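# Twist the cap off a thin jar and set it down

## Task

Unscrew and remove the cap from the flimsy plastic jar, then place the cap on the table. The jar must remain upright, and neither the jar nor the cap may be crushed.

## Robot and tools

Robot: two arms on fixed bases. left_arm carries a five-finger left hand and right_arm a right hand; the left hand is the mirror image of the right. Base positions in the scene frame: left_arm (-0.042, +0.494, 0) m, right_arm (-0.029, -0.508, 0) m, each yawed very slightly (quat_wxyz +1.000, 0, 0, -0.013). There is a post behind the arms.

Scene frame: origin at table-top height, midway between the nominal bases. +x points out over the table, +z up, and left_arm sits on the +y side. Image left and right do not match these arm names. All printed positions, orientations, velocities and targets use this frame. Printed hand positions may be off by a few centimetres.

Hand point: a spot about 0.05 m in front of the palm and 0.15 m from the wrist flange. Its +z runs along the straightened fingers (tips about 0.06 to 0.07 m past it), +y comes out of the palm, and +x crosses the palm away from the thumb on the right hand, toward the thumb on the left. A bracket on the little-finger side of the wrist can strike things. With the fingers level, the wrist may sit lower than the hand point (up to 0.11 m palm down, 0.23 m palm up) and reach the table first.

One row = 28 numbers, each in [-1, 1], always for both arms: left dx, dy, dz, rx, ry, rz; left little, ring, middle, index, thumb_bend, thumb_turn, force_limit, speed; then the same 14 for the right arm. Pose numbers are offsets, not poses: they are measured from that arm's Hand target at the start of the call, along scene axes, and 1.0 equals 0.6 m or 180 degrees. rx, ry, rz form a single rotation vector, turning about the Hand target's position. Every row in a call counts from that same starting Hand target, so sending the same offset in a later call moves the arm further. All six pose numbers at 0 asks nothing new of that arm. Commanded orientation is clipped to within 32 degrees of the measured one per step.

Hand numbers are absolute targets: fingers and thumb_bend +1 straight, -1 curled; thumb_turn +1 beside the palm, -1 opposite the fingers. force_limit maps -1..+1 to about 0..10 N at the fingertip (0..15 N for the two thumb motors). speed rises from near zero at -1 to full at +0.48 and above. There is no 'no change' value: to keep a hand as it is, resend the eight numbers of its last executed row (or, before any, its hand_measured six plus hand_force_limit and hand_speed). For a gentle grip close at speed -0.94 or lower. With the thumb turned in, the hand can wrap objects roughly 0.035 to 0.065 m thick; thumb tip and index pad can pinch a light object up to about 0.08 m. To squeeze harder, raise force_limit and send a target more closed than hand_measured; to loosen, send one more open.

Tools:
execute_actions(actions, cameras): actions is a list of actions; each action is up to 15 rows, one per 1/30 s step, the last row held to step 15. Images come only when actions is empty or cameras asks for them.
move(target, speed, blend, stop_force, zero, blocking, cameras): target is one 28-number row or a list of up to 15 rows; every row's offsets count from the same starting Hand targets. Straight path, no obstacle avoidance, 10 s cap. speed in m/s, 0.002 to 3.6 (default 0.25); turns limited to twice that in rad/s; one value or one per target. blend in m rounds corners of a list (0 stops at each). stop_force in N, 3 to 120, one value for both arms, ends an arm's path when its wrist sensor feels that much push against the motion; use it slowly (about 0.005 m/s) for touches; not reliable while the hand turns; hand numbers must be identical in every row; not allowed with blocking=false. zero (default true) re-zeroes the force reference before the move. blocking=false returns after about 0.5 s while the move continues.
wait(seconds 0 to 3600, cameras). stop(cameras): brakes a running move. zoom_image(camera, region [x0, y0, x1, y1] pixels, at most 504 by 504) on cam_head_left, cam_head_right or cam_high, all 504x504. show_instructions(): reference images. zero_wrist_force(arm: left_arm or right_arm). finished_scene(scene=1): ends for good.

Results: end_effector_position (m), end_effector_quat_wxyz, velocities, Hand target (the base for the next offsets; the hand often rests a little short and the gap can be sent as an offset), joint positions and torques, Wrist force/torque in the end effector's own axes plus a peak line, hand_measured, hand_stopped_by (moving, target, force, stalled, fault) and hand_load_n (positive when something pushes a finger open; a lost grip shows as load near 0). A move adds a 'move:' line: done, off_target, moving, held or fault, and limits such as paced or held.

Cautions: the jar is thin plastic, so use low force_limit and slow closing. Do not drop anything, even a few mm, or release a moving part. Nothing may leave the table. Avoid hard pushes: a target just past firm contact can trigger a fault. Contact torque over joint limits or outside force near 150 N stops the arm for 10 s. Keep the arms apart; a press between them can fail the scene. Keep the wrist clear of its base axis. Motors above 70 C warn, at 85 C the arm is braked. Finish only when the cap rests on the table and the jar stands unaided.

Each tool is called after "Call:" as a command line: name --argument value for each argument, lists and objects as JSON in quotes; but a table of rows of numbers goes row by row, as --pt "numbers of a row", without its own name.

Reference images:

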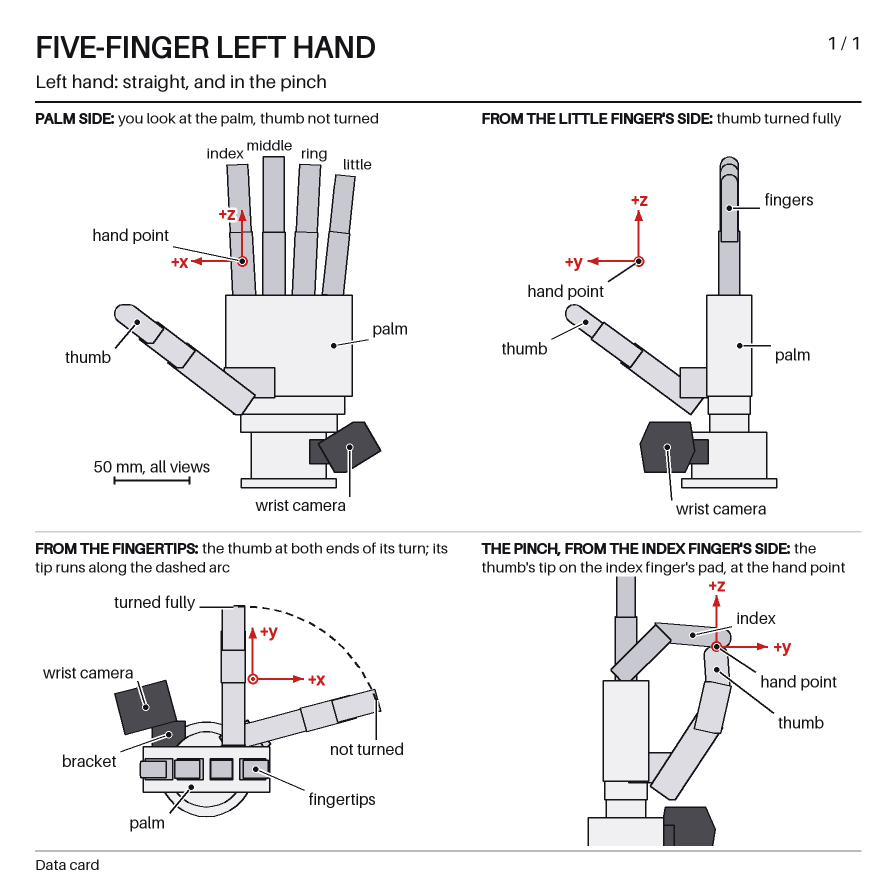

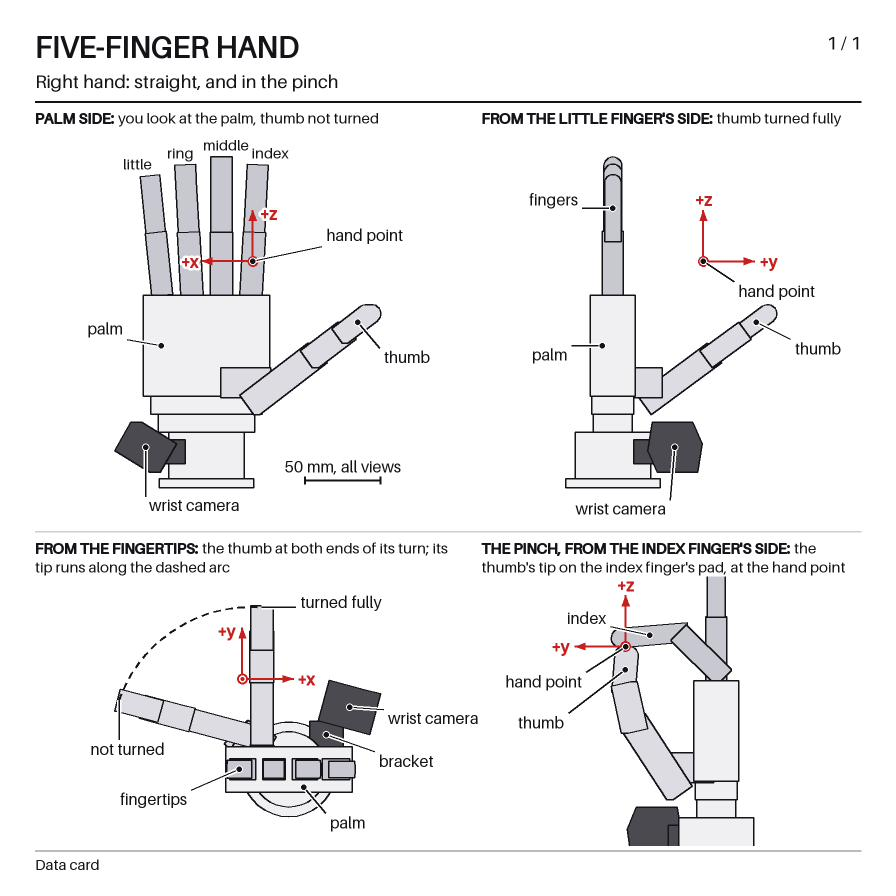

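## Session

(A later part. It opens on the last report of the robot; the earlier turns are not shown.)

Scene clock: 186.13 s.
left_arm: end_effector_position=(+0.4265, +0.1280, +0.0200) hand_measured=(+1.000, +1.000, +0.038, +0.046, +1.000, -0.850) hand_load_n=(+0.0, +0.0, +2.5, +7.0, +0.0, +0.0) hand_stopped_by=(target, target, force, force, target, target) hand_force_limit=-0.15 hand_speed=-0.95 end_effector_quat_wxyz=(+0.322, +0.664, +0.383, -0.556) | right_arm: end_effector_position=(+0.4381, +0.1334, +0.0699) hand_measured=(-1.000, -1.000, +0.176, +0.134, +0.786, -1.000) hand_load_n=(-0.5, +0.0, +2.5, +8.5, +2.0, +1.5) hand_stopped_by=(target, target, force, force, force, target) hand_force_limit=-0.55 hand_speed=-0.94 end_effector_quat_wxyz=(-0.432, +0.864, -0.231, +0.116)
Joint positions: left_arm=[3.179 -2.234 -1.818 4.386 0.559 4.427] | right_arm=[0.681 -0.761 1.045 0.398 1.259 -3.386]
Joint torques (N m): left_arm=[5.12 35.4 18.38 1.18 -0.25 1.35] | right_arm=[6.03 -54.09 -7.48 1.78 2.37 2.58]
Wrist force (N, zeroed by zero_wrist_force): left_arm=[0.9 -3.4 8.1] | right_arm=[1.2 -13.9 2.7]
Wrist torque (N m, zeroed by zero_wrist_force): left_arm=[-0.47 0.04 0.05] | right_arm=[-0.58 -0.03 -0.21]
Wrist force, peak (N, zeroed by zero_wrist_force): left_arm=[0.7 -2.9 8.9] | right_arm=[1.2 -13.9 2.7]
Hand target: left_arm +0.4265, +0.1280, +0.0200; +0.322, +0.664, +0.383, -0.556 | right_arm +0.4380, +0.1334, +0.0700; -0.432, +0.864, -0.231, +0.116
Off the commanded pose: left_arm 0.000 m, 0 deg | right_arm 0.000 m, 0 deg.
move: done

Call:
move --target '[0, 0, 0, 0, 0, 0, 1, 1, -0.35, -0.35, 1, -0.85, -0.15, -0.95, 0, 0, 0.001, 0, 0, 0, -1, -1, -0.2, -0.2, 0.4, -1, -0.55, -0.94]' --speed 0.01 --cameras '["all"]'

Call:
zoom_image --camera "cam_head_left" --region '[120, 340, 200, 420]'

Call:
zoom_image --camera "cam_high" --region '[290, 170, 370, 250]'

Scene clock: 189.17 s.
left_arm: end_effector_position=(+0.4265, +0.1280, +0.0200) hand_measured=(+1.000, +1.000, +0.038, +0.046, +1.000, -0.850) hand_load_n=(+0.0, +0.0, +3.0, +6.5, +0.0, +0.5) hand_stopped_by=(target, target, force, force, target, target) hand_force_limit=-0.15 hand_speed=-0.95 end_effector_quat_wxyz=(+0.322, +0.664, +0.383, -0.556) | right_arm: end_effector_position=(+0.4380, +0.1334, +0.0706) hand_measured=(-1.000, -1.000, +0.176, +0.134, +0.786, -1.000) hand_load_n=(+0.0, +0.0, +2.0, +8.0, +2.5, +1.0) hand_stopped_by=(target, target, force, force, force, target) hand_force_limit=-0.55 hand_speed=-0.94 end_effector_quat_wxyz=(-0.432, +0.864, -0.231, +0.116)
Joint positions: left_arm=[3.179 -2.234 -1.818 4.386 0.559 4.427] | right_arm=[0.681 -0.762 1.044 0.399 1.259 -3.386]
Joint torques (N m): left_arm=[5.27 37.41 17.27 1.6 -0.77 1.28] | right_arm=[7.07 -51.89 -23.21 2.44 -1.55 -1.21]
Wrist force (N, zeroed by zero_wrist_force): left_arm=[0.6 -3.2 7.5] | right_arm=[1.8 -8.8 3.2]
Wrist torque (N m, zeroed by zero_wrist_force): left_arm=[-0.40 0.10 0.02] | right_arm=[-0.20 -0.09 -0.13]
Wrist force, peak (N, zeroed by zero_wrist_force): left_arm=[0.8 -3.6 8.6] | right_arm=[1.4 -14.2 2.9]
Hand target: left_arm +0.4265, +0.1280, +0.0200; +0.322, +0.664, +0.383, -0.556 | right_arm +0.4380, +0.1334, +0.0706; -0.432, +0.864, -0.231, +0.116
Off the commanded pose: left_arm 0.000 m, 0 deg | right_arm 0.000 m, 0 deg.
move: done

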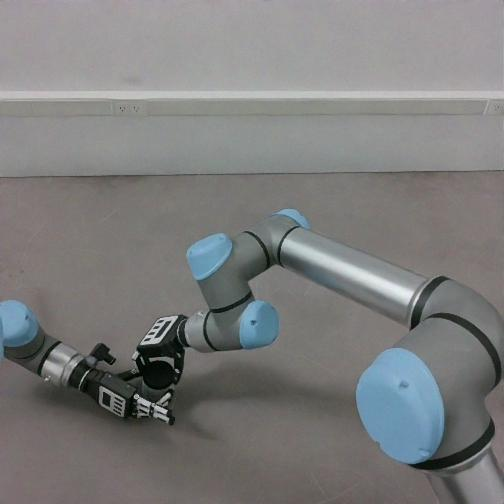

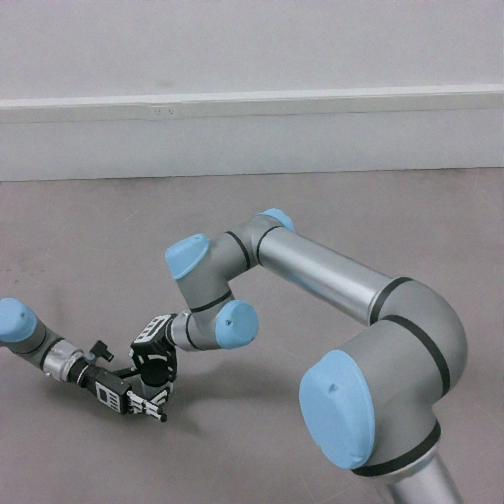

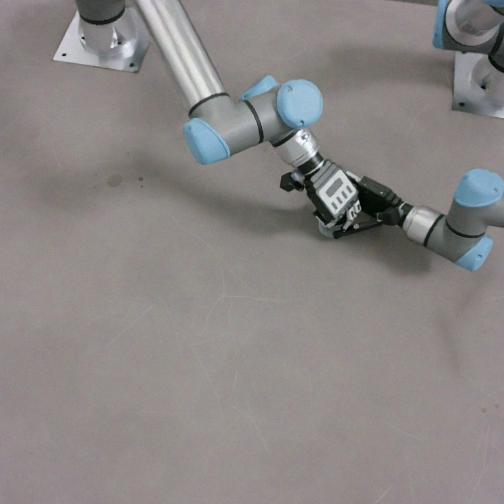

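Scaled by 6.300.

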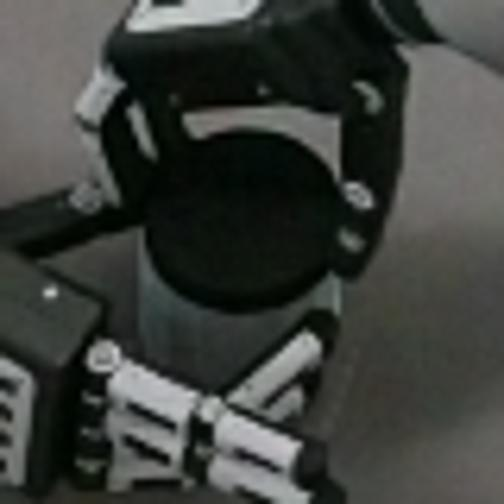

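Scaled by 6.300.

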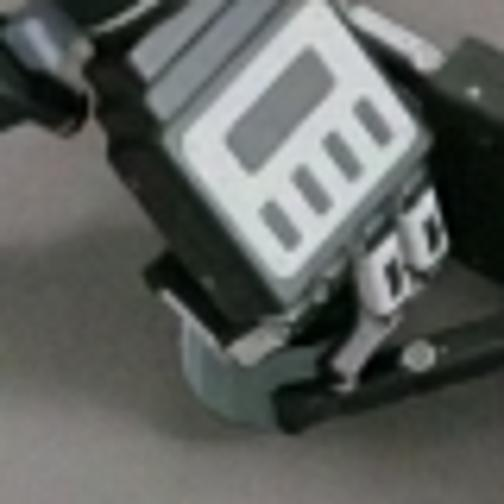

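Call:
move --target '[0, 0, 0, 0, 0, 0, 1, 1, -0.35, -0.35, 1, -0.85, -0.15, -0.95, 0, 0, 0.0012, 0, 0, 0, -1, -1, -0.2, -0.2, 0.4, -1, -0.55, -0.94]' --speed 0.01

Scene clock: 189.93 s.
left_arm: end_effector_position=(+0.4265, +0.1280, +0.0200) hand_measured=(+1.000, +1.000, +0.038, +0.046, +1.000, -0.850) hand_load_n=(+0.0, +0.0, +2.5, +5.0, +0.0, +0.0) hand_stopped_by=(target, target, force, force, target, target) hand_force_limit=-0.15 hand_speed=-0.95 end_effector_quat_wxyz=(+0.322, +0.664, +0.383, -0.556) | right_arm: end_effector_position=(+0.4380, +0.1335, +0.0713) hand_measured=(-1.000, -1.000, +0.176, +0.134, +0.786, -1.000) hand_load_n=(+0.0, +0.0, +2.0, +7.5, +3.5, +0.5) hand_stopped_by=(target, target, force, force, force, target) hand_force_limit=-0.55 hand_speed=-0.94 end_effector_quat_wxyz=(-0.432, +0.864, -0.231, +0.116)
Joint positions: left_arm=[3.179 -2.234 -1.818 4.386 0.559 4.427] | right_arm=[0.681 -0.762 1.043 0.4 1.259 -3.386]
Joint torques (N m): left_arm=[4.76 37.54 16.46 1.67 -0.81 1.46] | right_arm=[8.17 -59.61 -15.49 1.43 -1.1 -0.88]
Wrist force (N, zeroed by zero_wrist_force): left_arm=[0.6 -2.6 5.6] | right_arm=[1.6 -6.2 3.2]
Wrist torque (N m, zeroed by zero_wrist_force): left_arm=[-0.29 0.04 0.03] | right_arm=[-0.07 -0.09 -0.11]
Wrist force, peak (N, zeroed by zero_wrist_force): left_arm=[1.0 -3.5 7.4] | right_arm=[1.8 -9.0 3.0]
Hand target: left_arm +0.4265, +0.1280, +0.0200; +0.322, +0.664, +0.383, -0.556 | right_arm +0.4380, +0.1334, +0.0713; -0.432, +0.864, -0.231, +0.116
Off the commanded pose: left_arm 0.000 m, 0 deg | right_arm 0.000 m, 0 deg.
move: done

Call:
move --target '[0, 0, 0, 0, 0, 0, 1, 1, -0.35, -0.35, 1, -0.85, -0.15, -0.95, 0.0006, 0.0011, 0.001, 0, 0, 0, -1, -1, -0.2, -0.2, 0.4, -1, -0.55, -0.94]' --speed 0.01

Scene clock: 192.27 s.
left_arm: end_effector_position=(+0.4265, +0.1280, +0.0200) hand_measured=(+1.000, +1.000, +0.038, +0.046, +1.000, -0.850) hand_load_n=(+0.0, +0.0, +1.0, +3.5, +0.0, +0.0) hand_stopped_by=(target, target, force, force, target, target) hand_force_limit=-0.15 hand_speed=-0.95 end_effector_quat_wxyz=(+0.322, +0.664, +0.383, -0.556) | right_arm: end_effector_position=(+0.4384, +0.1341, +0.0720) hand_measured=(-1.000, -1.000, +0.176, +0.134, +0.786, -1.000) hand_load_n=(+0.0, +0.5, +1.0, +5.5, +4.5, +0.5) hand_stopped_by=(target, target, force, force, force, target) hand_force_limit=-0.55 hand_speed=-0.94 end_effector_quat_wxyz=(-0.432, +0.864, -0.231, +0.116)
Joint positions: left_arm=[3.179 -2.234 -1.818 4.386 0.559 4.427] | right_arm=[0.682 -0.761 1.039 0.403 1.259 -3.386]
Joint torques (N m): left_arm=[4.25 39.34 16.32 1.64 -1.07 1.26] | right_arm=[1.87 -37.34 -12.6 -0.33 1.59 2.79]
Wrist force (N, zeroed by zero_wrist_force): left_arm=[-1.7 -0.7 1.7] | right_arm=[0.5 -0.6 2.0]
Wrist torque (N m, zeroed by zero_wrist_force): left_arm=[-0.09 0.11 -0.02] | right_arm=[0.06 0.03 -0.09]
Wrist force, peak (N, zeroed by zero_wrist_force): left_arm=[0.8 -2.8 6.1] | right_arm=[1.8 -6.7 3.1]
Hand target: left_arm +0.4265, +0.1280, +0.0200; +0.322, +0.664, +0.383, -0.556 | right_arm +0.4384, +0.1341, +0.0719; -0.432, +0.864, -0.231, +0.116
Off the commanded pose: left_arm 0.000 m, 0 deg | right_arm 0.000 m, 0 deg.
move: done

Call:
move --pt "0 0 0 0 0 0 1 1 -0.35 -0.35 1 -0.85 -0.15 -0.95 0 0 0 0 0 0 -1 -1 0.4 0.4 1 -1 -0.6 -0.9" --pt "0 0 0 0 0 0 1 1 -0.35 -0.35 1 -0.85 -0.15 -0.95 0 0 0.1 0 0 0 -1 -1 0.4 0.4 1 -1 -0.6 -0.9" --pt "0 0 0 0 0 0 1 1 -0.35 -0.35 1 -0.85 -0.15 -0.95 -0.05 -0.1667 0.15 0 0 0 -1 -1 0.4 0.4 1 -1 -0.6 -0.9" --speed '[0.05, 0.08, 0.15]' --blend '[0, 0.02, 0]' --cameras '["all"]'

Call:
zoom_image --camera "cam_high" --region '[308, 190, 353, 244]'

Call:
zoom_image --camera "cam_head_left" --region '[138, 355, 183, 409]'

Call:
zoom_image --camera "cam_head_right" --region '[138, 355, 183, 409]'

Scene clock: 196.53 s.
left_arm: end_effector_position=(+0.4265, +0.1280, +0.0200) hand_measured=(+1.000, +1.000, +0.038, +0.046, +1.000, -0.850) hand_load_n=(+0.0, +0.0, +1.5, +2.5, +0.5, +0.0) hand_stopped_by=(target, target, force, force, target, target) hand_force_limit=-0.15 hand_speed=-0.95 end_effector_quat_wxyz=(+0.322, +0.664, +0.383, -0.556) | right_arm: end_effector_position=(+0.4084, +0.0342, +0.1619) hand_measured=(-1.000, -1.000, +0.400, +0.400, +1.000, -1.000) hand_load_n=(+0.0, +0.5, +0.0, +0.0, +0.0, +0.0) hand_stopped_by=(target, target, target, target, target, target) hand_force_limit=-0.60 hand_speed=-0.90 end_effector_quat_wxyz=(-0.432, +0.864, -0.231, +0.116)
Joint positions: left_arm=[3.179 -2.234 -1.818 4.386 0.559 4.427] | right_arm=[0.567 -1.053 1.3 0.462 1.171 -3.464]
Joint torques (N m): left_arm=[3.92 42.22 14.09 0.48 -1.82 1.18] | right_arm=[-2.51 -48.29 -13.04 2.11 1.24 2.29]
Wrist force (N, zeroed by zero_wrist_force): left_arm=[0.3 -0.3 0.0] | right_arm=[-0.4 0.0 -0.3]
Wrist torque (N m, zeroed by zero_wrist_force): left_arm=[-0.04 -0.04 0.01] | right_arm=[0.00 0.09 -0.10]
Wrist force, peak (N, zeroed by zero_wrist_force): left_arm=[-2.2 -1.1 2.1] | right_arm=[0.8 -1.0 2.1]
Hand target: left_arm +0.4265, +0.1280, +0.0200; +0.322, +0.664, +0.383, -0.556 | right_arm +0.4084, +0.0341, +0.1619; -0.432, +0.864, -0.231, +0.116
Off the commanded pose: left_arm 0.000 m, 0 deg | right_arm 0.000 m, 0 deg.
move: done

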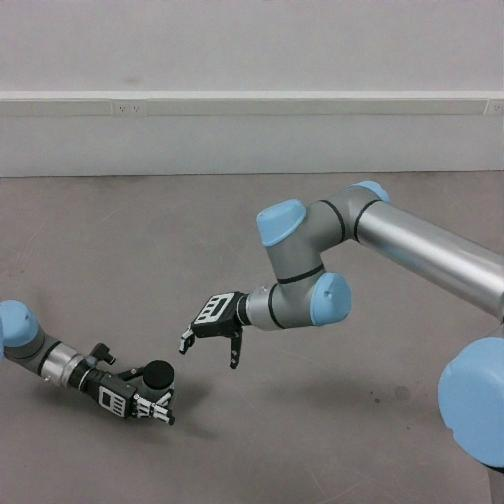

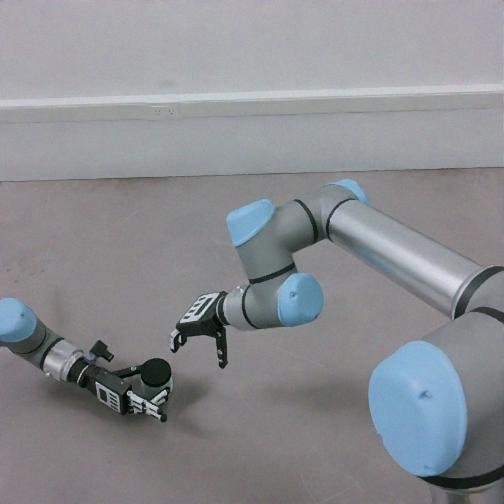

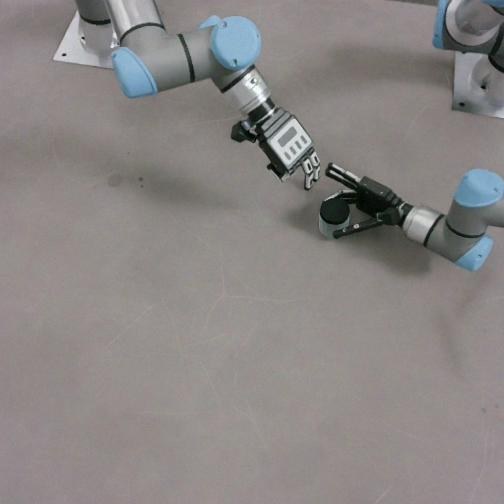

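Scaled by 9.333.

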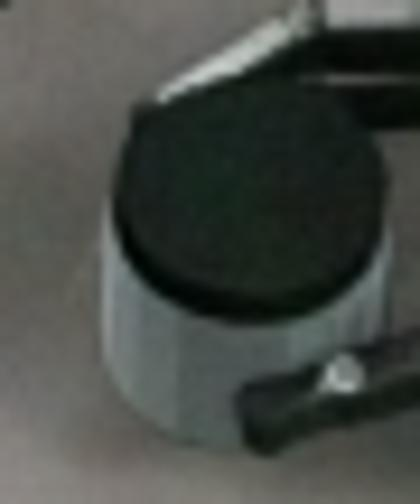

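Scaled by 9.333.

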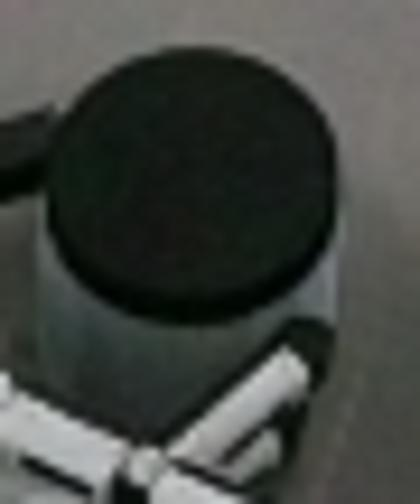

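Scaled by 9.333.

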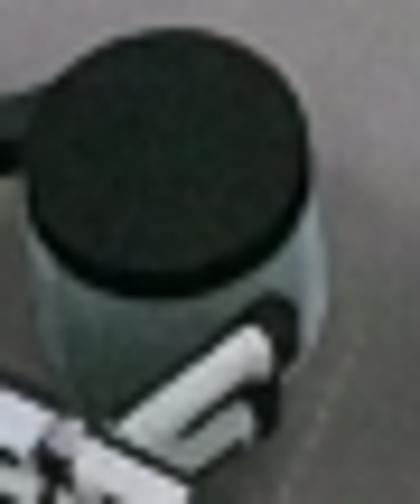

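Call:
move --target '[0, 0, 0, 0, 0, 0, 1, 1, 0.2, 0.2, 1, -0.85, -0.15, -0.97, 0, 0, 0, 0, 0, 0, -1, -1, 0.4, 0.4, 1, -1, -0.6, -0.9]' --speed 0.02 --cameras '["all"]'

Call:
zoom_image --camera "cam_high" --region '[308, 190, 353, 244]'

Call:
zoom_image --camera "cam_head_left" --region '[138, 355, 183, 409]'

Scene clock: 200.43 s.
left_arm: end_effector_position=(+0.4265, +0.1280, +0.0200) hand_measured=(+1.000, +1.000, +0.200, +0.200, +1.000, -0.850) hand_load_n=(+0.0, +0.0, +0.0, +0.0, +0.0, +0.0) hand_stopped_by=(target, target, target, target, target, target) hand_force_limit=-0.15 hand_speed=-0.97 end_effector_quat_wxyz=(+0.322, +0.664, +0.383, -0.556) | right_arm: end_effector_position=(+0.4084, +0.0341, +0.1619) hand_measured=(-1.000, -1.000, +0.400, +0.400, +1.000, -1.000) hand_load_n=(+0.0, +0.0, +0.0, +0.0, +0.0, +0.0) hand_stopped_by=(target, target, target, target, target, target) hand_force_limit=-0.60 hand_speed=-0.90 end_effector_quat_wxyz=(-0.432, +0.864, -0.231, +0.116)
Joint positions: left_arm=[3.179 -2.234 -1.818 4.386 0.559 4.427] | right_arm=[0.567 -1.053 1.3 0.462 1.171 -3.464]
Joint torques (N m): left_arm=[2.12 44.03 12.09 -0.59 -2.25 1.19] | right_arm=[-4.53 -51.83 -13.58 2.02 -2.11 0.68]
Wrist force (N, zeroed by zero_wrist_force): left_arm=[-0.3 0.0 -0.2] | right_arm=[-0.4 0.1 -0.2]
Wrist torque (N m, zeroed by zero_wrist_force): left_arm=[0.00 0.03 -0.01] | right_arm=[0.01 0.08 -0.10]
Wrist force, peak (N, zeroed by zero_wrist_force): left_arm=[-0.7 -0.1 0.2] | right_arm=[-0.6 0.1 -0.5]
Hand target: left_arm +0.4265, +0.1280, +0.0200; +0.322, +0.664, +0.383, -0.556 | right_arm +0.4084, +0.0341, +0.1619; -0.432, +0.864, -0.231, +0.116
Off the commanded pose: left_arm 0.000 m, 0 deg | right_arm 0.000 m, 0 deg.
move: done

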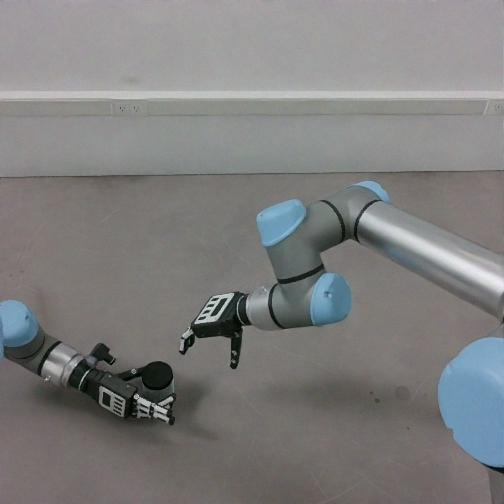

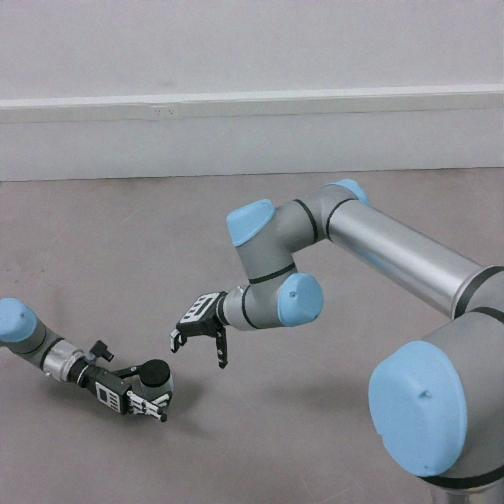

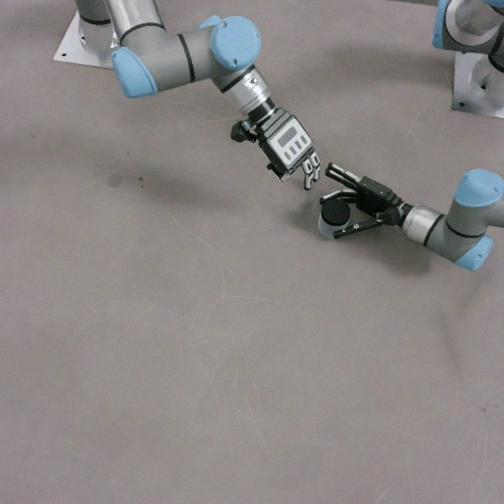

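Scaled by 9.333.

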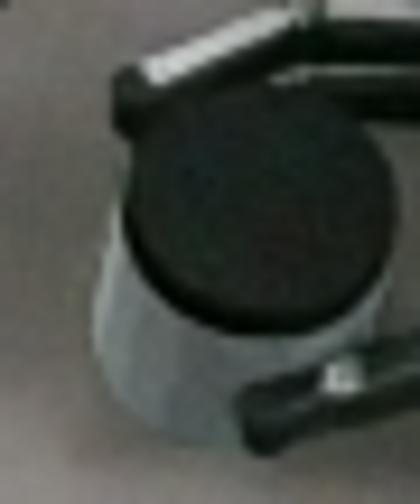

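Scaled by 9.333.

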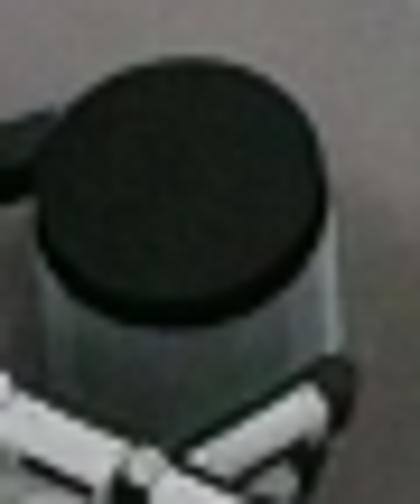

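Call:
move --target '[-0.002, 0.0102, 0, 0, 0, 0, 1, 1, 0.25, 0.25, 1, -0.85, -0.15, -0.9, 0, 0, 0, 0, 0, 0, -1, -1, 0.4, 0.4, 1, -1, -0.6, -0.9]' --speed 0.02

Call:
move --target '[0, 0, 0, 0, 0, 0, 1, 1, -0.3, -0.3, 1, -0.85, -0.3, -0.94, 0, 0, 0, 0, 0, 0, -1, -1, 0.4, 0.4, 1, -1, -0.6, -0.9]' --speed 0.02

Call:
move --target '[0, 0, 0, 0, 0, 0, 1, 1, -0.4, -0.4, 1, -0.85, 0.2, -0.95, 0, 0, 0, 0, 0, 0, -1, -1, 0.4, 0.4, 1, -1, -0.6, -0.9]' --speed 0.02 --cameras '["all"]'

Call:
zoom_image --camera "cam_high" --region '[308, 190, 353, 244]'

Call:
zoom_image --camera "cam_head_left" --region '[138, 355, 183, 409]'

Scene clock: 201.53 s.
left_arm: end_effector_position=(+0.4252, +0.1343, +0.0200) hand_measured=(+1.000, +1.000, +0.250, +0.250, +1.000, -0.850) hand_load_n=(+0.0, +0.0, +0.0, +0.0, +0.0, +0.0) hand_stopped_by=(target, target, target, target, target, target) hand_force_limit=-0.15 hand_speed=-0.90 end_effector_quat_wxyz=(+0.322, +0.664, +0.383, -0.556) | right_arm: end_effector_position=(+0.4084, +0.0341, +0.1619) hand_measured=(-1.000, -1.000, +0.400, +0.400, +1.000, -1.000) hand_load_n=(+0.0, +0.0, +0.0, +0.0, +0.0, +0.0) hand_stopped_by=(target, target, target, target, target, target) hand_force_limit=-0.60 hand_speed=-0.90 end_effector_quat_wxyz=(-0.432, +0.864, -0.231, +0.116)
Joint positions: left_arm=[3.191 -2.23 -1.824 4.383 0.57 4.434] | right_arm=[0.567 -1.053 1.3 0.462 1.171 -3.464]
Joint torques (N m): left_arm=[-10.92 41.29 13.06 -0.2 -2.05 -0.97] | right_arm=[-4.77 -51.7 -13.56 1.95 -2.1 0.11]
Wrist force (N, zeroed by zero_wrist_force): left_arm=[-0.1 -0.2 0.0] | right_arm=[-0.4 0.0 -0.4]
Wrist torque (N m, zeroed by zero_wrist_force): left_arm=[-0.05 -0.01 -0.17] | right_arm=[0.01 0.09 -0.10]
Wrist force, peak (N, zeroed by zero_wrist_force): left_arm=[-0.7 0.6 0.2] | right_arm=[-0.7 0.0 -0.3]
Hand target: left_arm +0.4253, +0.1341, +0.0200; +0.322, +0.664, +0.383, -0.556 | right_arm +0.4084, +0.0341, +0.1619; -0.432, +0.864, -0.231, +0.116
Off the commanded pose: left_arm 0.000 m, 0 deg | right_arm 0.000 m, 0 deg.
move: done

Scene clock: 203.07 s.
left_arm: end_effector_position=(+0.4253, +0.1341, +0.0200) hand_measured=(+1.000, +1.000, +0.036, +0.066, +1.000, -0.850) hand_load_n=(+0.0, +0.0, +3.5, +2.5, +0.5, -0.5) hand_stopped_by=(target, target, force, force, target, target) hand_force_limit=-0.30 hand_speed=-0.94 end_effector_quat_wxyz=(+0.322, +0.664, +0.383, -0.556) | right_arm: end_effector_position=(+0.4084, +0.0341, +0.1619) hand_measured=(-1.000, -1.000, +0.400, +0.400, +1.000, -1.000) hand_load_n=(+0.0, +0.0, +0.0, +0.0, +0.0, +0.0) hand_stopped_by=(target, target, target, target, target, target) hand_force_limit=-0.60 hand_speed=-0.90 end_effector_quat_wxyz=(-0.432, +0.864, -0.231, +0.116)
Joint positions: left_arm=[3.19 -2.23 -1.824 4.383 0.57 4.434] | right_arm=[0.567 -1.053 1.3 0.462 1.171 -3.464]
Joint torques (N m): left_arm=[-11.47 26.38 25.68 1.26 -1.95 -1.67] | right_arm=[-4.35 -51.26 -13.27 1.3 -2.19 -0.65]
Wrist force (N, zeroed by zero_wrist_force): left_arm=[0.1 -0.1 -0.1] | right_arm=[-0.5 0.0 -0.3]
Wrist torque (N m, zeroed by zero_wrist_force): left_arm=[-0.01 -0.02 -0.18] | right_arm=[0.00 0.09 -0.10]
Wrist force, peak (N, zeroed by zero_wrist_force): left_arm=[-0.6 -0.2 -0.1] | right_arm=[-0.5 0.1 -0.5]
Hand target: left_arm +0.4253, +0.1341, +0.0200; +0.322, +0.664, +0.383, -0.556 | right_arm +0.4084, +0.0341, +0.1619; -0.432, +0.864, -0.231, +0.116
Off the commanded pose: left_arm 0.000 m, 0 deg | right_arm 0.000 m, 0 deg.
move: done

Scene clock: 203.57 s.
left_arm: end_effector_position=(+0.4253, +0.1341, +0.0200) hand_measured=(+1.000, +1.000, +0.020, +0.044, +1.000, -0.850) hand_load_n=(+0.0, +0.0, +6.0, +6.0, +1.0, -0.5) hand_stopped_by=(target, target, force, force, target, target) hand_force_limit=0.20 hand_speed=-0.95 end_effector_quat_wxyz=(+0.322, +0.664, +0.383, -0.556) | right_arm: end_effector_position=(+0.4084, +0.0341, +0.1619) hand_measured=(-1.000, -1.000, +0.400, +0.400, +1.000, -1.000) hand_load_n=(+0.0, +0.0, +0.0, +0.0, +0.0, +0.0) hand_stopped_by=(target, target, target, target, target, target) hand_force_limit=-0.60 hand_speed=-0.90 end_effector_quat_wxyz=(-0.432, +0.864, -0.231, +0.116)
Joint positions: left_arm=[3.19 -2.23 -1.824 4.383 0.57 4.434] | right_arm=[0.567 -1.053 1.3 0.462 1.171 -3.464]
Joint torques (N m): left_arm=[-11.64 25.42 25.45 1.34 -1.51 -1.53] | right_arm=[-5.34 -50.91 -13.55 1.6 -2.03 -0.87]
Wrist force (N, zeroed by zero_wrist_force): left_arm=[0.0 -0.1 0.0] | right_arm=[-0.3 0.3 0.0]
Wrist torque (N m, zeroed by zero_wrist_force): left_arm=[-0.02 -0.01 -0.19] | right_arm=[0.02 0.06 -0.08]
Wrist force, peak (N, zeroed by zero_wrist_force): left_arm=[0.0 -0.4 0.3] | right_arm=[-0.6 0.1 -0.2]
Hand target: left_arm +0.4253, +0.1341, +0.0200; +0.322, +0.664, +0.383, -0.556 | right_arm +0.4084, +0.0341, +0.1619; -0.432, +0.864, -0.231, +0.116
Off the commanded pose: left_arm 0.000 m, 0 deg | right_arm 0.000 m, 0 deg.
move: done

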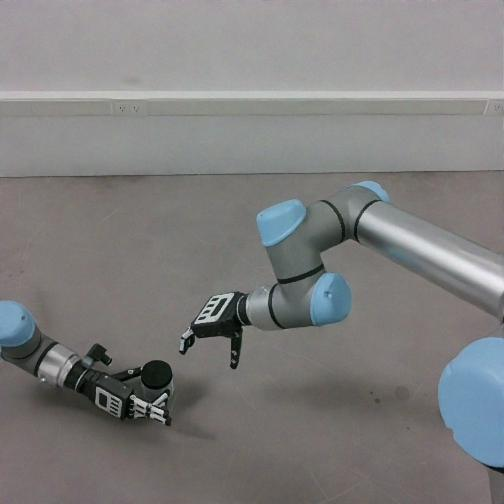

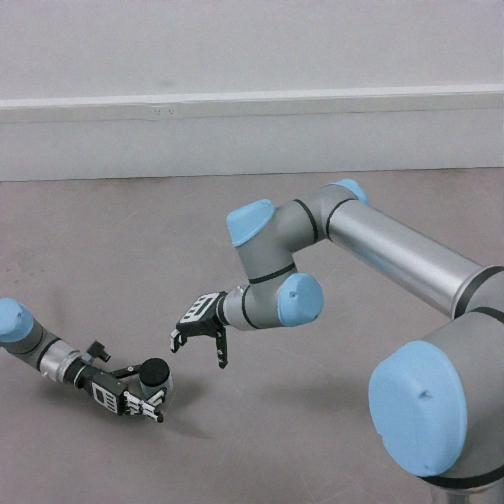

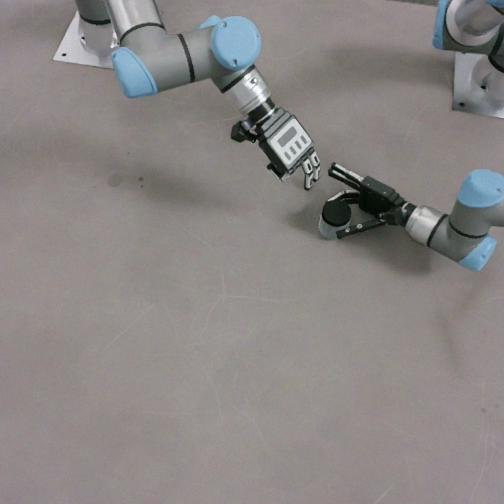

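Scaled by 9.333.

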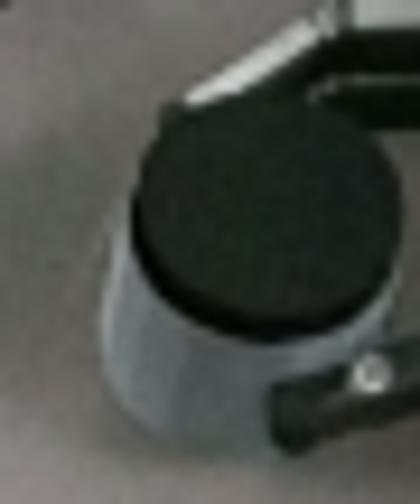

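Scaled by 9.333.

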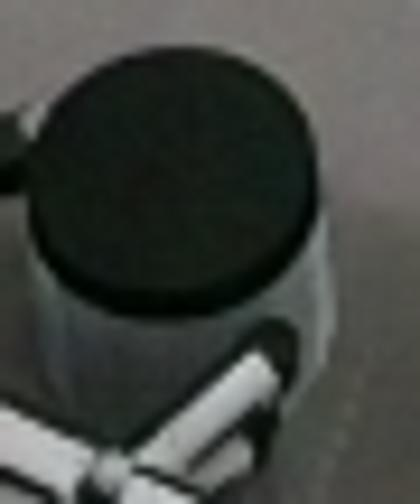

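Call:
move --pt "0 0 0 0 0 0 1 1 -0.4 -0.4 1 -0.85 0.2 -0.95 0.0537 0.1802 -0.0698 0 0 -0.0556 -1 -1 0.4 0.4 1 -1 -0.6 -0.9" --pt "0 0 0 0 0 0 1 1 -0.4 -0.4 1 -0.85 0.2 -0.95 0.0537 0.1802 -0.154 0 0 -0.0556 -1 -1 0.4 0.4 1 -1 -0.6 -0.9" --speed '[0.15, 0.05]'

Call:
zero_wrist_force --arm "right_arm"

Call:
zero_wrist_force --arm "left_arm"

Call:
move --target '[0, 0, 0, 0, 0, 0, 1, 1, -0.4, -0.4, 1, -0.85, 0.2, -0.95, 0, 0, 0, 0, 0, 0, -1, -1, -0.1, -0.1, 0.5, -1, -0.85, -0.95]' --speed 0.02

Scene clock: 206.53 s.
left_arm: end_effector_position=(+0.4253, +0.1341, +0.0200) hand_measured=(+1.000, +1.000, +0.020, +0.044, +1.000, -0.850) hand_load_n=(+0.0, +0.0, +6.0, +6.0, +1.0, -1.0) hand_stopped_by=(target, target, force, force, target, target) hand_force_limit=0.20 hand_speed=-0.95 end_effector_quat_wxyz=(+0.322, +0.664, +0.383, -0.556) | right_arm: end_effector_position=(+0.4406, +0.1422, +0.0693) hand_measured=(-1.000, -1.000, +0.400, +0.400, +1.000, -1.000) hand_load_n=(+0.0, +0.0, +0.0, +0.0, +0.0, +0.0) hand_stopped_by=(target, target, target, target, target, target) hand_force_limit=-0.60 hand_speed=-0.90 end_effector_quat_wxyz=(-0.420, +0.841, -0.305, +0.153) end_effector_velocity=(-0.001, +0.000, +0.001) end_effector_angular_velocity=(-0.001, +0.002, +0.001)
Joint positions: left_arm=[3.19 -2.23 -1.824 4.383 0.57 4.434] | right_arm=[0.731 -0.766 1.05 0.366 1.436 -3.244]
Joint velocities: left_arm=[within noise] | right_arm=[0 -0.001 -0.001 0.005 -0.001 0]
Joint torques (N m): left_arm=[-10.77 25.87 23.91 1.17 -0.45 -1.59] | right_arm=[6.54 -61.06 -27.09 1.94 1.92 2.17]
Wrist force (N, zeroed by zero_wrist_force): left_arm=[0.2 -0.3 0.1] | right_arm=[-0.2 0.0 -0.3]
Wrist torque (N m, zeroed by zero_wrist_force): left_arm=[-0.06 -0.02 -0.17] | right_arm=[0.00 0.04 -0.01]
Wrist force, peak (N, zeroed by zero_wrist_force): left_arm=[0.4 -0.4 0.3] | right_arm=[-0.1 0.4 -1.7]
Hand target: left_arm +0.4253, +0.1341, +0.0200; +0.322, +0.664, +0.383, -0.556 | right_arm +0.4406, +0.1422, +0.0695; -0.421, +0.841, -0.305, +0.153
Off the commanded pose: left_arm 0.000 m, 0 deg | right_arm 0.000 m, 0 deg.
move: done

Wrist force sensor zeroed.

Wrist force sensor zeroed.

Scene clock: 208.93 s.
left_arm: end_effector_position=(+0.4253, +0.1341, +0.0200) hand_measured=(+1.000, +1.000, +0.020, +0.044, +1.000, -0.850) hand_load_n=(+0.0, +0.0, +6.5, +6.0, +1.0, -1.5) hand_stopped_by=(target, target, force, force, target, target) hand_force_limit=0.20 hand_speed=-0.95 end_effector_quat_wxyz=(+0.322, +0.664, +0.383, -0.556) | right_arm: end_effector_position=(+0.4406, +0.1422, +0.0695) hand_measured=(-1.000, -1.000, +0.154, +0.112, +0.840, -1.000) hand_load_n=(+0.0, +0.0, +1.0, +1.5, +1.0, +0.5) hand_stopped_by=(target, target, force, force, force, target) hand_force_limit=-0.85 hand_speed=-0.95 end_effector_quat_wxyz=(-0.421, +0.841, -0.305, +0.153)
Joint positions: left_arm=[3.19 -2.23 -1.824 4.383 0.57 4.434] | right_arm=[0.731 -0.766 1.05 0.366 1.436 -3.244]
Joint torques (N m): left_arm=[-9.64 25.67 22.98 1.05 0.25 -1.5] | right_arm=[7.35 -60.3 -26.32 -0.44 1.15 2.2]
Wrist force (N, zeroed by zero_wrist_force): left_arm=[-0.3 -0.6 1.0] | right_arm=[0.1 -1.0 1.4]
Wrist torque (N m, zeroed by zero_wrist_force): left_arm=[-0.04 0.06 0.00] | right_arm=[-0.09 -0.01 -0.02]
Wrist force, peak (N, zeroed by zero_wrist_force): left_arm=[-0.2 -1.0 1.8] | right_arm=[0.3 -2.5 1.4]
Hand target: left_arm +0.4253, +0.1341, +0.0200; +0.322, +0.664, +0.383, -0.556 | right_arm +0.4406, +0.1422, +0.0695; -0.421, +0.841, -0.305, +0.153
Off the commanded pose: left_arm 0.000 m, 0 deg | right_arm 0.000 m, 0 deg.
move: done

Call:
move --pt "0 0 0 0 0 0 1 1 -0.4 -0.4 1 -0.85 0.2 -0.95 0 0 0 0 0 0 -1 -1 0.3 0.3 1 -1 -0.85 -0.88" --pt "0 0 0 0 0 0 1 1 -0.4 -0.4 1 -0.85 0.2 -0.95 -0.0077 -0.003 0 0 0 0.1111 -1 -1 0.3 0.3 1 -1 -0.85 -0.88" --pt "0 0 0 0 0 0 1 1 -0.4 -0.4 1 -0.85 0.2 -0.95 -0.0138 -0.0085 0 0 0 0.2222 -1 -1 0.3 0.3 1 -1 -0.85 -0.88" --speed 0.12 --blend '[0, 0.01, 0]'

Call:
move --target '[0, 0, 0, 0, 0, 0, 1, 1, -0.4, -0.4, 1, -0.85, 0.2, -0.95, 0, 0, 0, 0, 0, 0, -1, -1, -0.1, -0.1, 0.5, -1, -0.85, -0.95]' --speed 0.02

Scene clock: 213.97 s.
left_arm: end_effector_position=(+0.4253, +0.1341, +0.0200) hand_measured=(+1.000, +1.000, +0.020, +0.044, +1.000, -0.850) hand_load_n=(+0.0, +0.0, +6.0, +6.0, +1.0, -1.0) hand_stopped_by=(target, target, force, force, target, target) hand_force_limit=0.20 hand_speed=-0.95 end_effector_quat_wxyz=(+0.322, +0.664, +0.383, -0.556) | right_arm: end_effector_position=(+0.4324, +0.1371, +0.0694) hand_measured=(-1.000, -1.000, +0.300, +0.300, +1.000, -1.000) hand_load_n=(+0.0, +0.0, +0.0, +0.0, +0.0, +0.0) hand_stopped_by=(target, target, target, target, target, target) hand_force_limit=-0.85 hand_speed=-0.88 end_effector_quat_wxyz=(-0.447, +0.894, +0.001, +0.000)
Joint positions: left_arm=[3.19 -2.23 -1.824 4.383 0.57 4.434] | right_arm=[0.606 -0.528 0.657 0.812 0.836 -3.885]
Joint torques (N m): left_arm=[-8.26 28.77 21.43 1.07 0.82 -1.22] | right_arm=[6.73 -66.09 -20.69 1.6 -0.03 0.34]
Wrist force (N, zeroed by zero_wrist_force): left_arm=[-0.1 0.2 -0.3] | right_arm=[-0.3 0.1 0.3]
Wrist torque (N m, zeroed by zero_wrist_force): left_arm=[0.05 0.01 -0.01] | right_arm=[0.01 0.05 -0.13]
Wrist force, peak (N, zeroed by zero_wrist_force): left_arm=[-0.6 -0.8 1.3] | right_arm=[0.2 -1.2 1.3]
Hand target: left_arm +0.4253, +0.1341, +0.0200; +0.322, +0.664, +0.383, -0.556 | right_arm +0.4323, +0.1371, +0.0695; -0.447, +0.894, +0.001, +0.000
Off the commanded pose: left_arm 0.000 m, 0 deg | right_arm 0.000 m, 0 deg.
move: done

Scene clock: 216.53 s.
left_arm: end_effector_position=(+0.4253, +0.1341, +0.0200) hand_measured=(+1.000, +1.000, +0.020, +0.044, +1.000, -0.850) hand_load_n=(+0.0, -0.5, +6.5, +6.5, +1.0, -1.0) hand_stopped_by=(target, target, force, force, target, target) hand_force_limit=0.20 hand_speed=-0.95 end_effector_quat_wxyz=(+0.322, +0.664, +0.383, -0.556) | right_arm: end_effector_position=(+0.4323, +0.1371, +0.0695) hand_measured=(-1.000, -1.000, +0.158, +0.122, +0.828, -1.000) hand_load_n=(+0.0, +0.0, +1.0, +1.5, +1.0, +0.5) hand_stopped_by=(target, target, force, force, force, target) hand_force_limit=-0.85 hand_speed=-0.95 end_effector_quat_wxyz=(-0.447, +0.894, +0.001, +0.000)
Joint positions: left_arm=[3.19 -2.23 -1.824 4.383 0.57 4.434] | right_arm=[0.606 -0.529 0.657 0.812 0.836 -3.885]
Joint torques (N m): left_arm=[-7.41 29.63 20.16 0.86 0.65 -1.32] | right_arm=[3.55 -65.86 -26.36 2.68 -0.45 -1.83]
Wrist force (N, zeroed by zero_wrist_force): left_arm=[-0.4 1.0 0.5] | right_arm=[-0.4 -1.0 1.1]
Wrist torque (N m, zeroed by zero_wrist_force): left_arm=[0.12 0.05 -0.05] | right_arm=[-0.07 0.04 -0.14]
Wrist force, peak (N, zeroed by zero_wrist_force): left_arm=[0.0 1.1 1.6] | right_arm=[-0.1 -2.7 1.0]
Hand target: left_arm +0.4253, +0.1341, +0.0200; +0.322, +0.664, +0.383, -0.556 | right_arm +0.4323, +0.1371, +0.0695; -0.447, +0.894, +0.001, +0.000
Off the commanded pose: left_arm 0.000 m, 0 deg | right_arm 0.000 m, 0 deg.
move: done

Call:
move --pt "0 0 0 0 0 0 1 1 -0.4 -0.4 1 -0.85 0.2 -0.95 0 0 0 0 0 0 -1 -1 0.3 0.3 1 -1 -0.85 -0.88" --pt "0 0 0 0 0 0 1 1 -0.4 -0.4 1 -0.85 0.2 -0.95 0.0066 0.0055 0 0 0 -0.1111 -1 -1 0.3 0.3 1 -1 -0.85 -0.88" --pt "0 0 0 0 0 0 1 1 -0.4 -0.4 1 -0.85 0.2 -0.95 0.0132 0.0085 0 0 0 -0.2222 -1 -1 0.3 0.3 1 -1 -0.85 -0.88" --speed 0.12 --blend '[0, 0.01, 0]'

Call:
move --target '[0, 0, 0, 0, 0, 0, 1, 1, -0.4, -0.4, 1, -0.85, 0.2, -0.95, 0, 0, 0, 0, 0, 0, -1, -1, -0.2, -0.2, 0.4, -1, -0.5, -0.94]' --speed 0.02

Call:
move --target '[0, 0, 0, 0, 0, 0, 1, 1, -0.4, -0.4, 1, -0.85, 0.2, -0.95, -0.0039, -0.0009, 0.0004, 0, 0, 0.0556, -1, -1, -0.2, -0.2, 0.4, -1, -0.5, -0.94]' --speed 0.08

Scene clock: 221.73 s.
left_arm: end_effector_position=(+0.4253, +0.1341, +0.0200) hand_measured=(+1.000, +1.000, +0.020, +0.044, +1.000, -0.850) hand_load_n=(+0.0, +0.0, +6.0, +6.0, +1.0, -1.0) hand_stopped_by=(target, target, force, force, target, target) hand_force_limit=0.20 hand_speed=-0.95 end_effector_quat_wxyz=(+0.322, +0.664, +0.383, -0.556) | right_arm: end_effector_position=(+0.4402, +0.1423, +0.0696) hand_measured=(-1.000, -1.000, +0.300, +0.300, +1.000, -1.000) hand_load_n=(-0.5, +0.0, +0.0, +0.0, +0.5, +0.0) hand_stopped_by=(target, target, target, target, target, target) hand_force_limit=-0.85 hand_speed=-0.88 end_effector_quat_wxyz=(-0.421, +0.841, -0.305, +0.153)
Joint positions: left_arm=[3.19 -2.23 -1.824 4.383 0.57 4.434] | right_arm=[0.732 -0.767 1.051 0.365 1.436 -3.244]
Joint torques (N m): left_arm=[-5.27 32.09 17.92 0.92 0.82 -1.03] | right_arm=[-5.23 -40.2 -27.51 2.01 0.09 -1.21]
Wrist force (N, zeroed by zero_wrist_force): left_arm=[-0.2 0.3 0.0] | right_arm=[0.0 0.1 0.2]
Wrist torque (N m, zeroed by zero_wrist_force): left_arm=[0.06 0.03 -0.02] | right_arm=[0.00 -0.01 0.01]
Wrist force, peak (N, zeroed by zero_wrist_force): left_arm=[-0.2 1.3 0.9] | right_arm=[-0.4 -1.0 1.3]
Hand target: left_arm +0.4253, +0.1341, +0.0200; +0.322, +0.664, +0.383, -0.556 | right_arm +0.4402, +0.1422, +0.0695; -0.421, +0.841, -0.305, +0.153
Off the commanded pose: left_arm 0.000 m, 0 deg | right_arm 0.000 m, 0 deg.
move: done

Scene clock: 223.97 s.
left_arm: end_effector_position=(+0.4253, +0.1341, +0.0200) hand_measured=(+1.000, +1.000, +0.020, +0.044, +1.000, -0.850) hand_load_n=(+0.0, +0.0, +7.0, +6.5, +1.0, -2.5) hand_stopped_by=(target, target, force, force, target, target) hand_force_limit=0.20 hand_speed=-0.95 end_effector_quat_wxyz=(+0.322, +0.664, +0.383, -0.556) | right_arm: end_effector_position=(+0.4402, +0.1422, +0.0695) hand_measured=(-1.000, -1.000, +0.148, +0.098, +0.826, -1.000) hand_load_n=(+0.0, +0.0, +2.5, +4.0, +4.0, +0.5) hand_stopped_by=(target, target, force, force, force, target) hand_force_limit=-0.50 hand_speed=-0.94 end_effector_quat_wxyz=(-0.421, +0.841, -0.305, +0.153)
Joint positions: left_arm=[3.19 -2.23 -1.824 4.383 0.57 4.434] | right_arm=[0.732 -0.766 1.051 0.365 1.436 -3.244]
Joint torques (N m): left_arm=[-4.33 34.22 18.04 0.81 0.8 -1] | right_arm=[-5.13 -36.67 -19.98 1.67 2.16 1.96]
Wrist force (N, zeroed by zero_wrist_force): left_arm=[-1.0 -0.9 2.0] | right_arm=[0.5 -1.0 2.2]
Wrist torque (N m, zeroed by zero_wrist_force): left_arm=[-0.08 0.13 0.01] | right_arm=[-0.02 -0.08 0.01]
Wrist force, peak (N, zeroed by zero_wrist_force): left_arm=[-0.1 -2.6 4.3] | right_arm=[0.7 -5.5 2.7]
Hand target: left_arm +0.4253, +0.1341, +0.0200; +0.322, +0.664, +0.383, -0.556 | right_arm +0.4402, +0.1422, +0.0695; -0.421, +0.841, -0.305, +0.153
Off the commanded pose: left_arm 0.000 m, 0 deg | right_arm 0.000 m, 0 deg.
move: done

Scene clock: 225.40 s.
left_arm: end_effector_position=(+0.4253, +0.1341, +0.0200) hand_measured=(+1.000, +1.000, +0.020, +0.044, +1.000, -0.850) hand_load_n=(+0.0, +0.0, +6.0, +6.5, +1.0, +0.0) hand_stopped_by=(target, target, force, force, target, target) hand_force_limit=0.20 hand_speed=-0.95 end_effector_quat_wxyz=(+0.322, +0.664, +0.383, -0.556) | right_arm: end_effector_position=(+0.4380, +0.1416, +0.0696) hand_measured=(-1.000, -1.000, +0.148, +0.098, +0.826, -1.000) hand_load_n=(+0.0, +0.0, +1.0, +3.5, +3.5, +3.0) hand_stopped_by=(target, target, force, force, force, target) hand_force_limit=-0.50 hand_speed=-0.94 end_effector_quat_wxyz=(-0.432, +0.864, -0.231, +0.116)
Joint positions: left_arm=[3.19 -2.23 -1.824 4.383 0.57 4.434] | right_arm=[0.692 -0.744 1.015 0.409 1.267 -3.379]
Joint torques (N m): left_arm=[-4.66 34.85 16.91 0.71 0.63 -0.9] | right_arm=[5.47 -60.12 -13.15 -0.93 2.63 2.5]
Wrist force (N, zeroed by zero_wrist_force): left_arm=[-1.5 2.7 0.4] | right_arm=[-2.4 -1.5 0.0]
Wrist torque (N m, zeroed by zero_wrist_force): left_arm=[0.14 0.09 -0.13] | right_arm=[-0.09 0.22 -0.06]
Wrist force, peak (N, zeroed by zero_wrist_force): left_arm=[-1.8 2.7 0.0] | right_arm=[1.5 -1.8 2.0]
Hand target: left_arm +0.4253, +0.1341, +0.0200; +0.322, +0.664, +0.383, -0.556 | right_arm +0.4379, +0.1417, +0.0698; -0.432, +0.864, -0.231, +0.116
Off the commanded pose: left_arm 0.000 m, 0 deg | right_arm 0.000 m, 0 deg.
move: done

Call:
move --target '[0, 0, 0, 0, 0, 0, 1, 1, -0.4, -0.4, 1, -0.85, 0.2, -0.95, -0.0035, -0.002, 0.0005, 0, 0, 0.0556, -1, -1, -0.2, -0.2, 0.4, -1, -0.5, -0.94]' --speed 0.08

Scene clock: 227.17 s.
left_arm: end_effector_position=(+0.4253, +0.1341, +0.0200) hand_measured=(+1.000, +1.000, +0.020, +0.044, +1.000, -0.850) hand_load_n=(+0.0, +0.0, +6.0, +6.0, +1.0, +0.0) hand_stopped_by=(target, target, force, force, target, target) hand_force_limit=0.20 hand_speed=-0.95 end_effector_quat_wxyz=(+0.322, +0.664, +0.383, -0.556) | right_arm: end_effector_position=(+0.4359, +0.1404, +0.0699) hand_measured=(-1.000, -1.000, +0.148, +0.098, +0.826, -1.000) hand_load_n=(+0.0, +0.5, +1.5, +3.5, +3.5, +3.0) hand_stopped_by=(target, target, force, force, force, target) hand_force_limit=-0.50 hand_speed=-0.94 end_effector_quat_wxyz=(-0.441, +0.881, -0.154, +0.078)
Joint positions: left_arm=[3.19 -2.23 -1.824 4.383 0.57 4.434] | right_arm=[0.656 -0.7 0.943 0.492 1.107 -3.526]
Joint torques (N m): left_arm=[-4.35 35.47 16.44 0.71 0.79 -0.96] | right_arm=[4.91 -62.62 -11.62 -0.73 2.22 2.58]
Wrist force (N, zeroed by zero_wrist_force): left_arm=[-1.3 2.7 0.4] | right_arm=[-1.5 -2.5 0.6]
Wrist torque (N m, zeroed by zero_wrist_force): left_arm=[0.15 0.10 -0.13] | right_arm=[-0.19 0.15 -0.08]
Wrist force, peak (N, zeroed by zero_wrist_force): left_arm=[-1.1 2.8 0.0] | right_arm=[-1.5 -2.5 0.6]
Hand target: left_arm +0.4253, +0.1341, +0.0200; +0.322, +0.664, +0.383, -0.556 | right_arm +0.4358, +0.1405, +0.0701; -0.441, +0.881, -0.154, +0.078
Off the commanded pose: left_arm 0.000 m, 0 deg | right_arm 0.000 m, 0 deg.
move: done

Call:
move --target '[0, 0, 0, 0, 0, 0, 1, 1, -0.4, -0.4, 1, -0.85, 0.2, -0.95, -0.0032, -0.0023, 0.0007, 0, 0, 0.0556, -1, -1, -0.2, -0.2, 0.4, -1, -0.5, -0.94]' --speed 0.08

Call:
move --target '[0, 0, 0, 0, 0, 0, 1, 1, -0.4, -0.4, 1, -0.85, 0.2, -0.95, -0.0027, -0.0028, 0.0006, 0, 0, 0.0556, -1, -1, -0.2, -0.2, 0.4, -1, -0.5, -0.94]' --speed 0.08 --cameras '["cam_head_left", "cam_head_right"]'

Call:
zoom_image --camera "cam_head_left" --region '[138, 355, 183, 409]'

Scene clock: 228.90 s.
left_arm: end_effector_position=(+0.4253, +0.1341, +0.0200) hand_measured=(+1.000, +1.000, +0.020, +0.044, +1.000, -0.850) hand_load_n=(+0.0, +0.0, +7.5, +7.5, +0.5, +0.0) hand_stopped_by=(target, target, force, force, target, target) hand_force_limit=0.20 hand_speed=-0.95 end_effector_quat_wxyz=(+0.322, +0.664, +0.383, -0.556) | right_arm: end_effector_position=(+0.4340, +0.1390, +0.0704) hand_measured=(-1.000, -1.000, +0.148, +0.098, +0.826, -1.000) hand_load_n=(+0.0, +0.5, +2.5, +7.0, +2.5, +2.0) hand_stopped_by=(target, target, force, force, force, target) hand_force_limit=-0.50 hand_speed=-0.94 end_effector_quat_wxyz=(-0.446, +0.891, -0.077, +0.039)
Joint positions: left_arm=[3.19 -2.23 -1.824 4.383 0.57 4.434] | right_arm=[0.627 -0.63 0.826 0.624 0.962 -3.692]
Joint torques (N m): left_arm=[-3.31 35.93 15.29 0.72 0.73 -0.6] | right_arm=[5.19 -60.58 -8.77 1.46 2.17 2.69]
Wrist force (N, zeroed by zero_wrist_force): left_arm=[-1.6 -0.8 7.0] | right_arm=[2.9 -11.6 3.1]
Wrist torque (N m, zeroed by zero_wrist_force): left_arm=[-0.22 0.27 -0.08] | right_arm=[-0.57 -0.07 -0.21]
Wrist force, peak (N, zeroed by zero_wrist_force): left_arm=[-1.5 -2.7 7.0] | right_arm=[2.9 -11.6 3.1]
Hand target: left_arm +0.4253, +0.1341, +0.0200; +0.322, +0.664, +0.383, -0.556 | right_arm +0.4339, +0.1391, +0.0705; -0.446, +0.891, -0.077, +0.039
Off the commanded pose: left_arm 0.000 m, 0 deg | right_arm 0.000 m, 0 deg.
move: done

Scene clock: 230.40 s.
left_arm: end_effector_position=(+0.4253, +0.1341, +0.0200) hand_measured=(+1.000, +1.000, +0.020, +0.044, +1.000, -0.850) hand_load_n=(+0.0, +0.0, +9.5, +4.5, +0.0, +0.5) hand_stopped_by=(target, target, force, force, target, target) hand_force_limit=0.20 hand_speed=-0.95 end_effector_quat_wxyz=(+0.322, +0.664, +0.383, -0.556) | right_arm: end_effector_position=(+0.4323, +0.1374, +0.0707) hand_measured=(-1.000, -1.000, +0.150, +0.098, +0.826, -1.000) hand_load_n=(+0.0, +0.0, +4.0, +8.0, +2.0, +1.0) hand_stopped_by=(target, target, force, force, force, target) hand_force_limit=-0.50 hand_speed=-0.94 end_effector_quat_wxyz=(-0.447, +0.894, +0.001, +0.000)
Joint positions: left_arm=[3.19 -2.23 -1.824 4.383 0.57 4.434] | right_arm=[0.606 -0.528 0.653 0.816 0.836 -3.885]
Joint torques (N m): left_arm=[-3.68 37.09 14.92 0.72 0.09 -0.79] | right_arm=[3.39 -61.07 -11.54 2.98 2.26 1.87]
Wrist force (N, zeroed by zero_wrist_force): left_arm=[-1.5 -0.5 10.2] | right_arm=[4.8 -14.3 3.8]
Wrist torque (N m, zeroed by zero_wrist_force): left_arm=[-0.17 0.25 -0.04] | right_arm=[-0.47 -0.07 -0.24]
Wrist force, peak (N, zeroed by zero_wrist_force): left_arm=[-3.5 -3.4 13.2] | right_arm=[7.4 -18.1 4.9]
Hand target: left_arm +0.4253, +0.1341, +0.0200; +0.322, +0.664, +0.383, -0.556 | right_arm +0.4323, +0.1374, +0.0709; -0.447, +0.894, +0.001, +0.000
Off the commanded pose: left_arm 0.000 m, 0 deg | right_arm 0.000 m, 0 deg.
move: done

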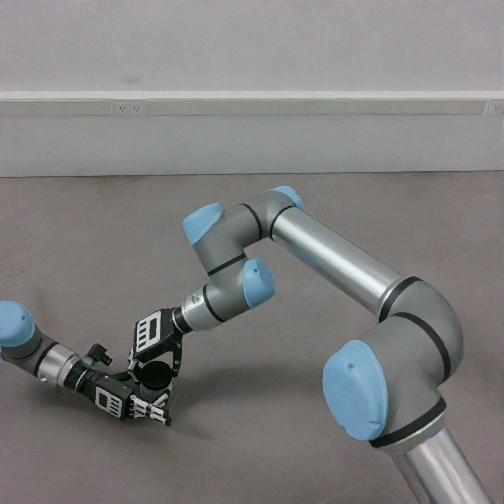

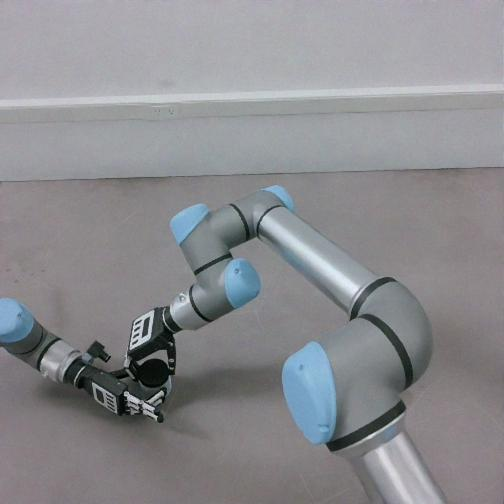

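Scaled by 9.333.

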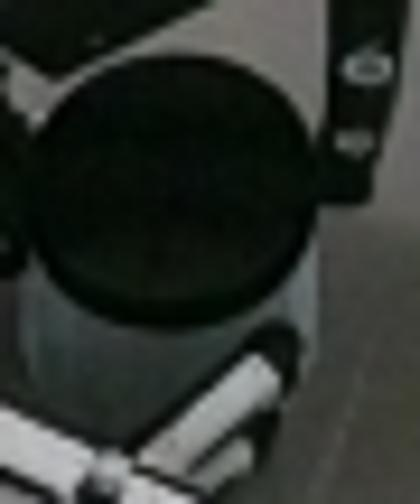

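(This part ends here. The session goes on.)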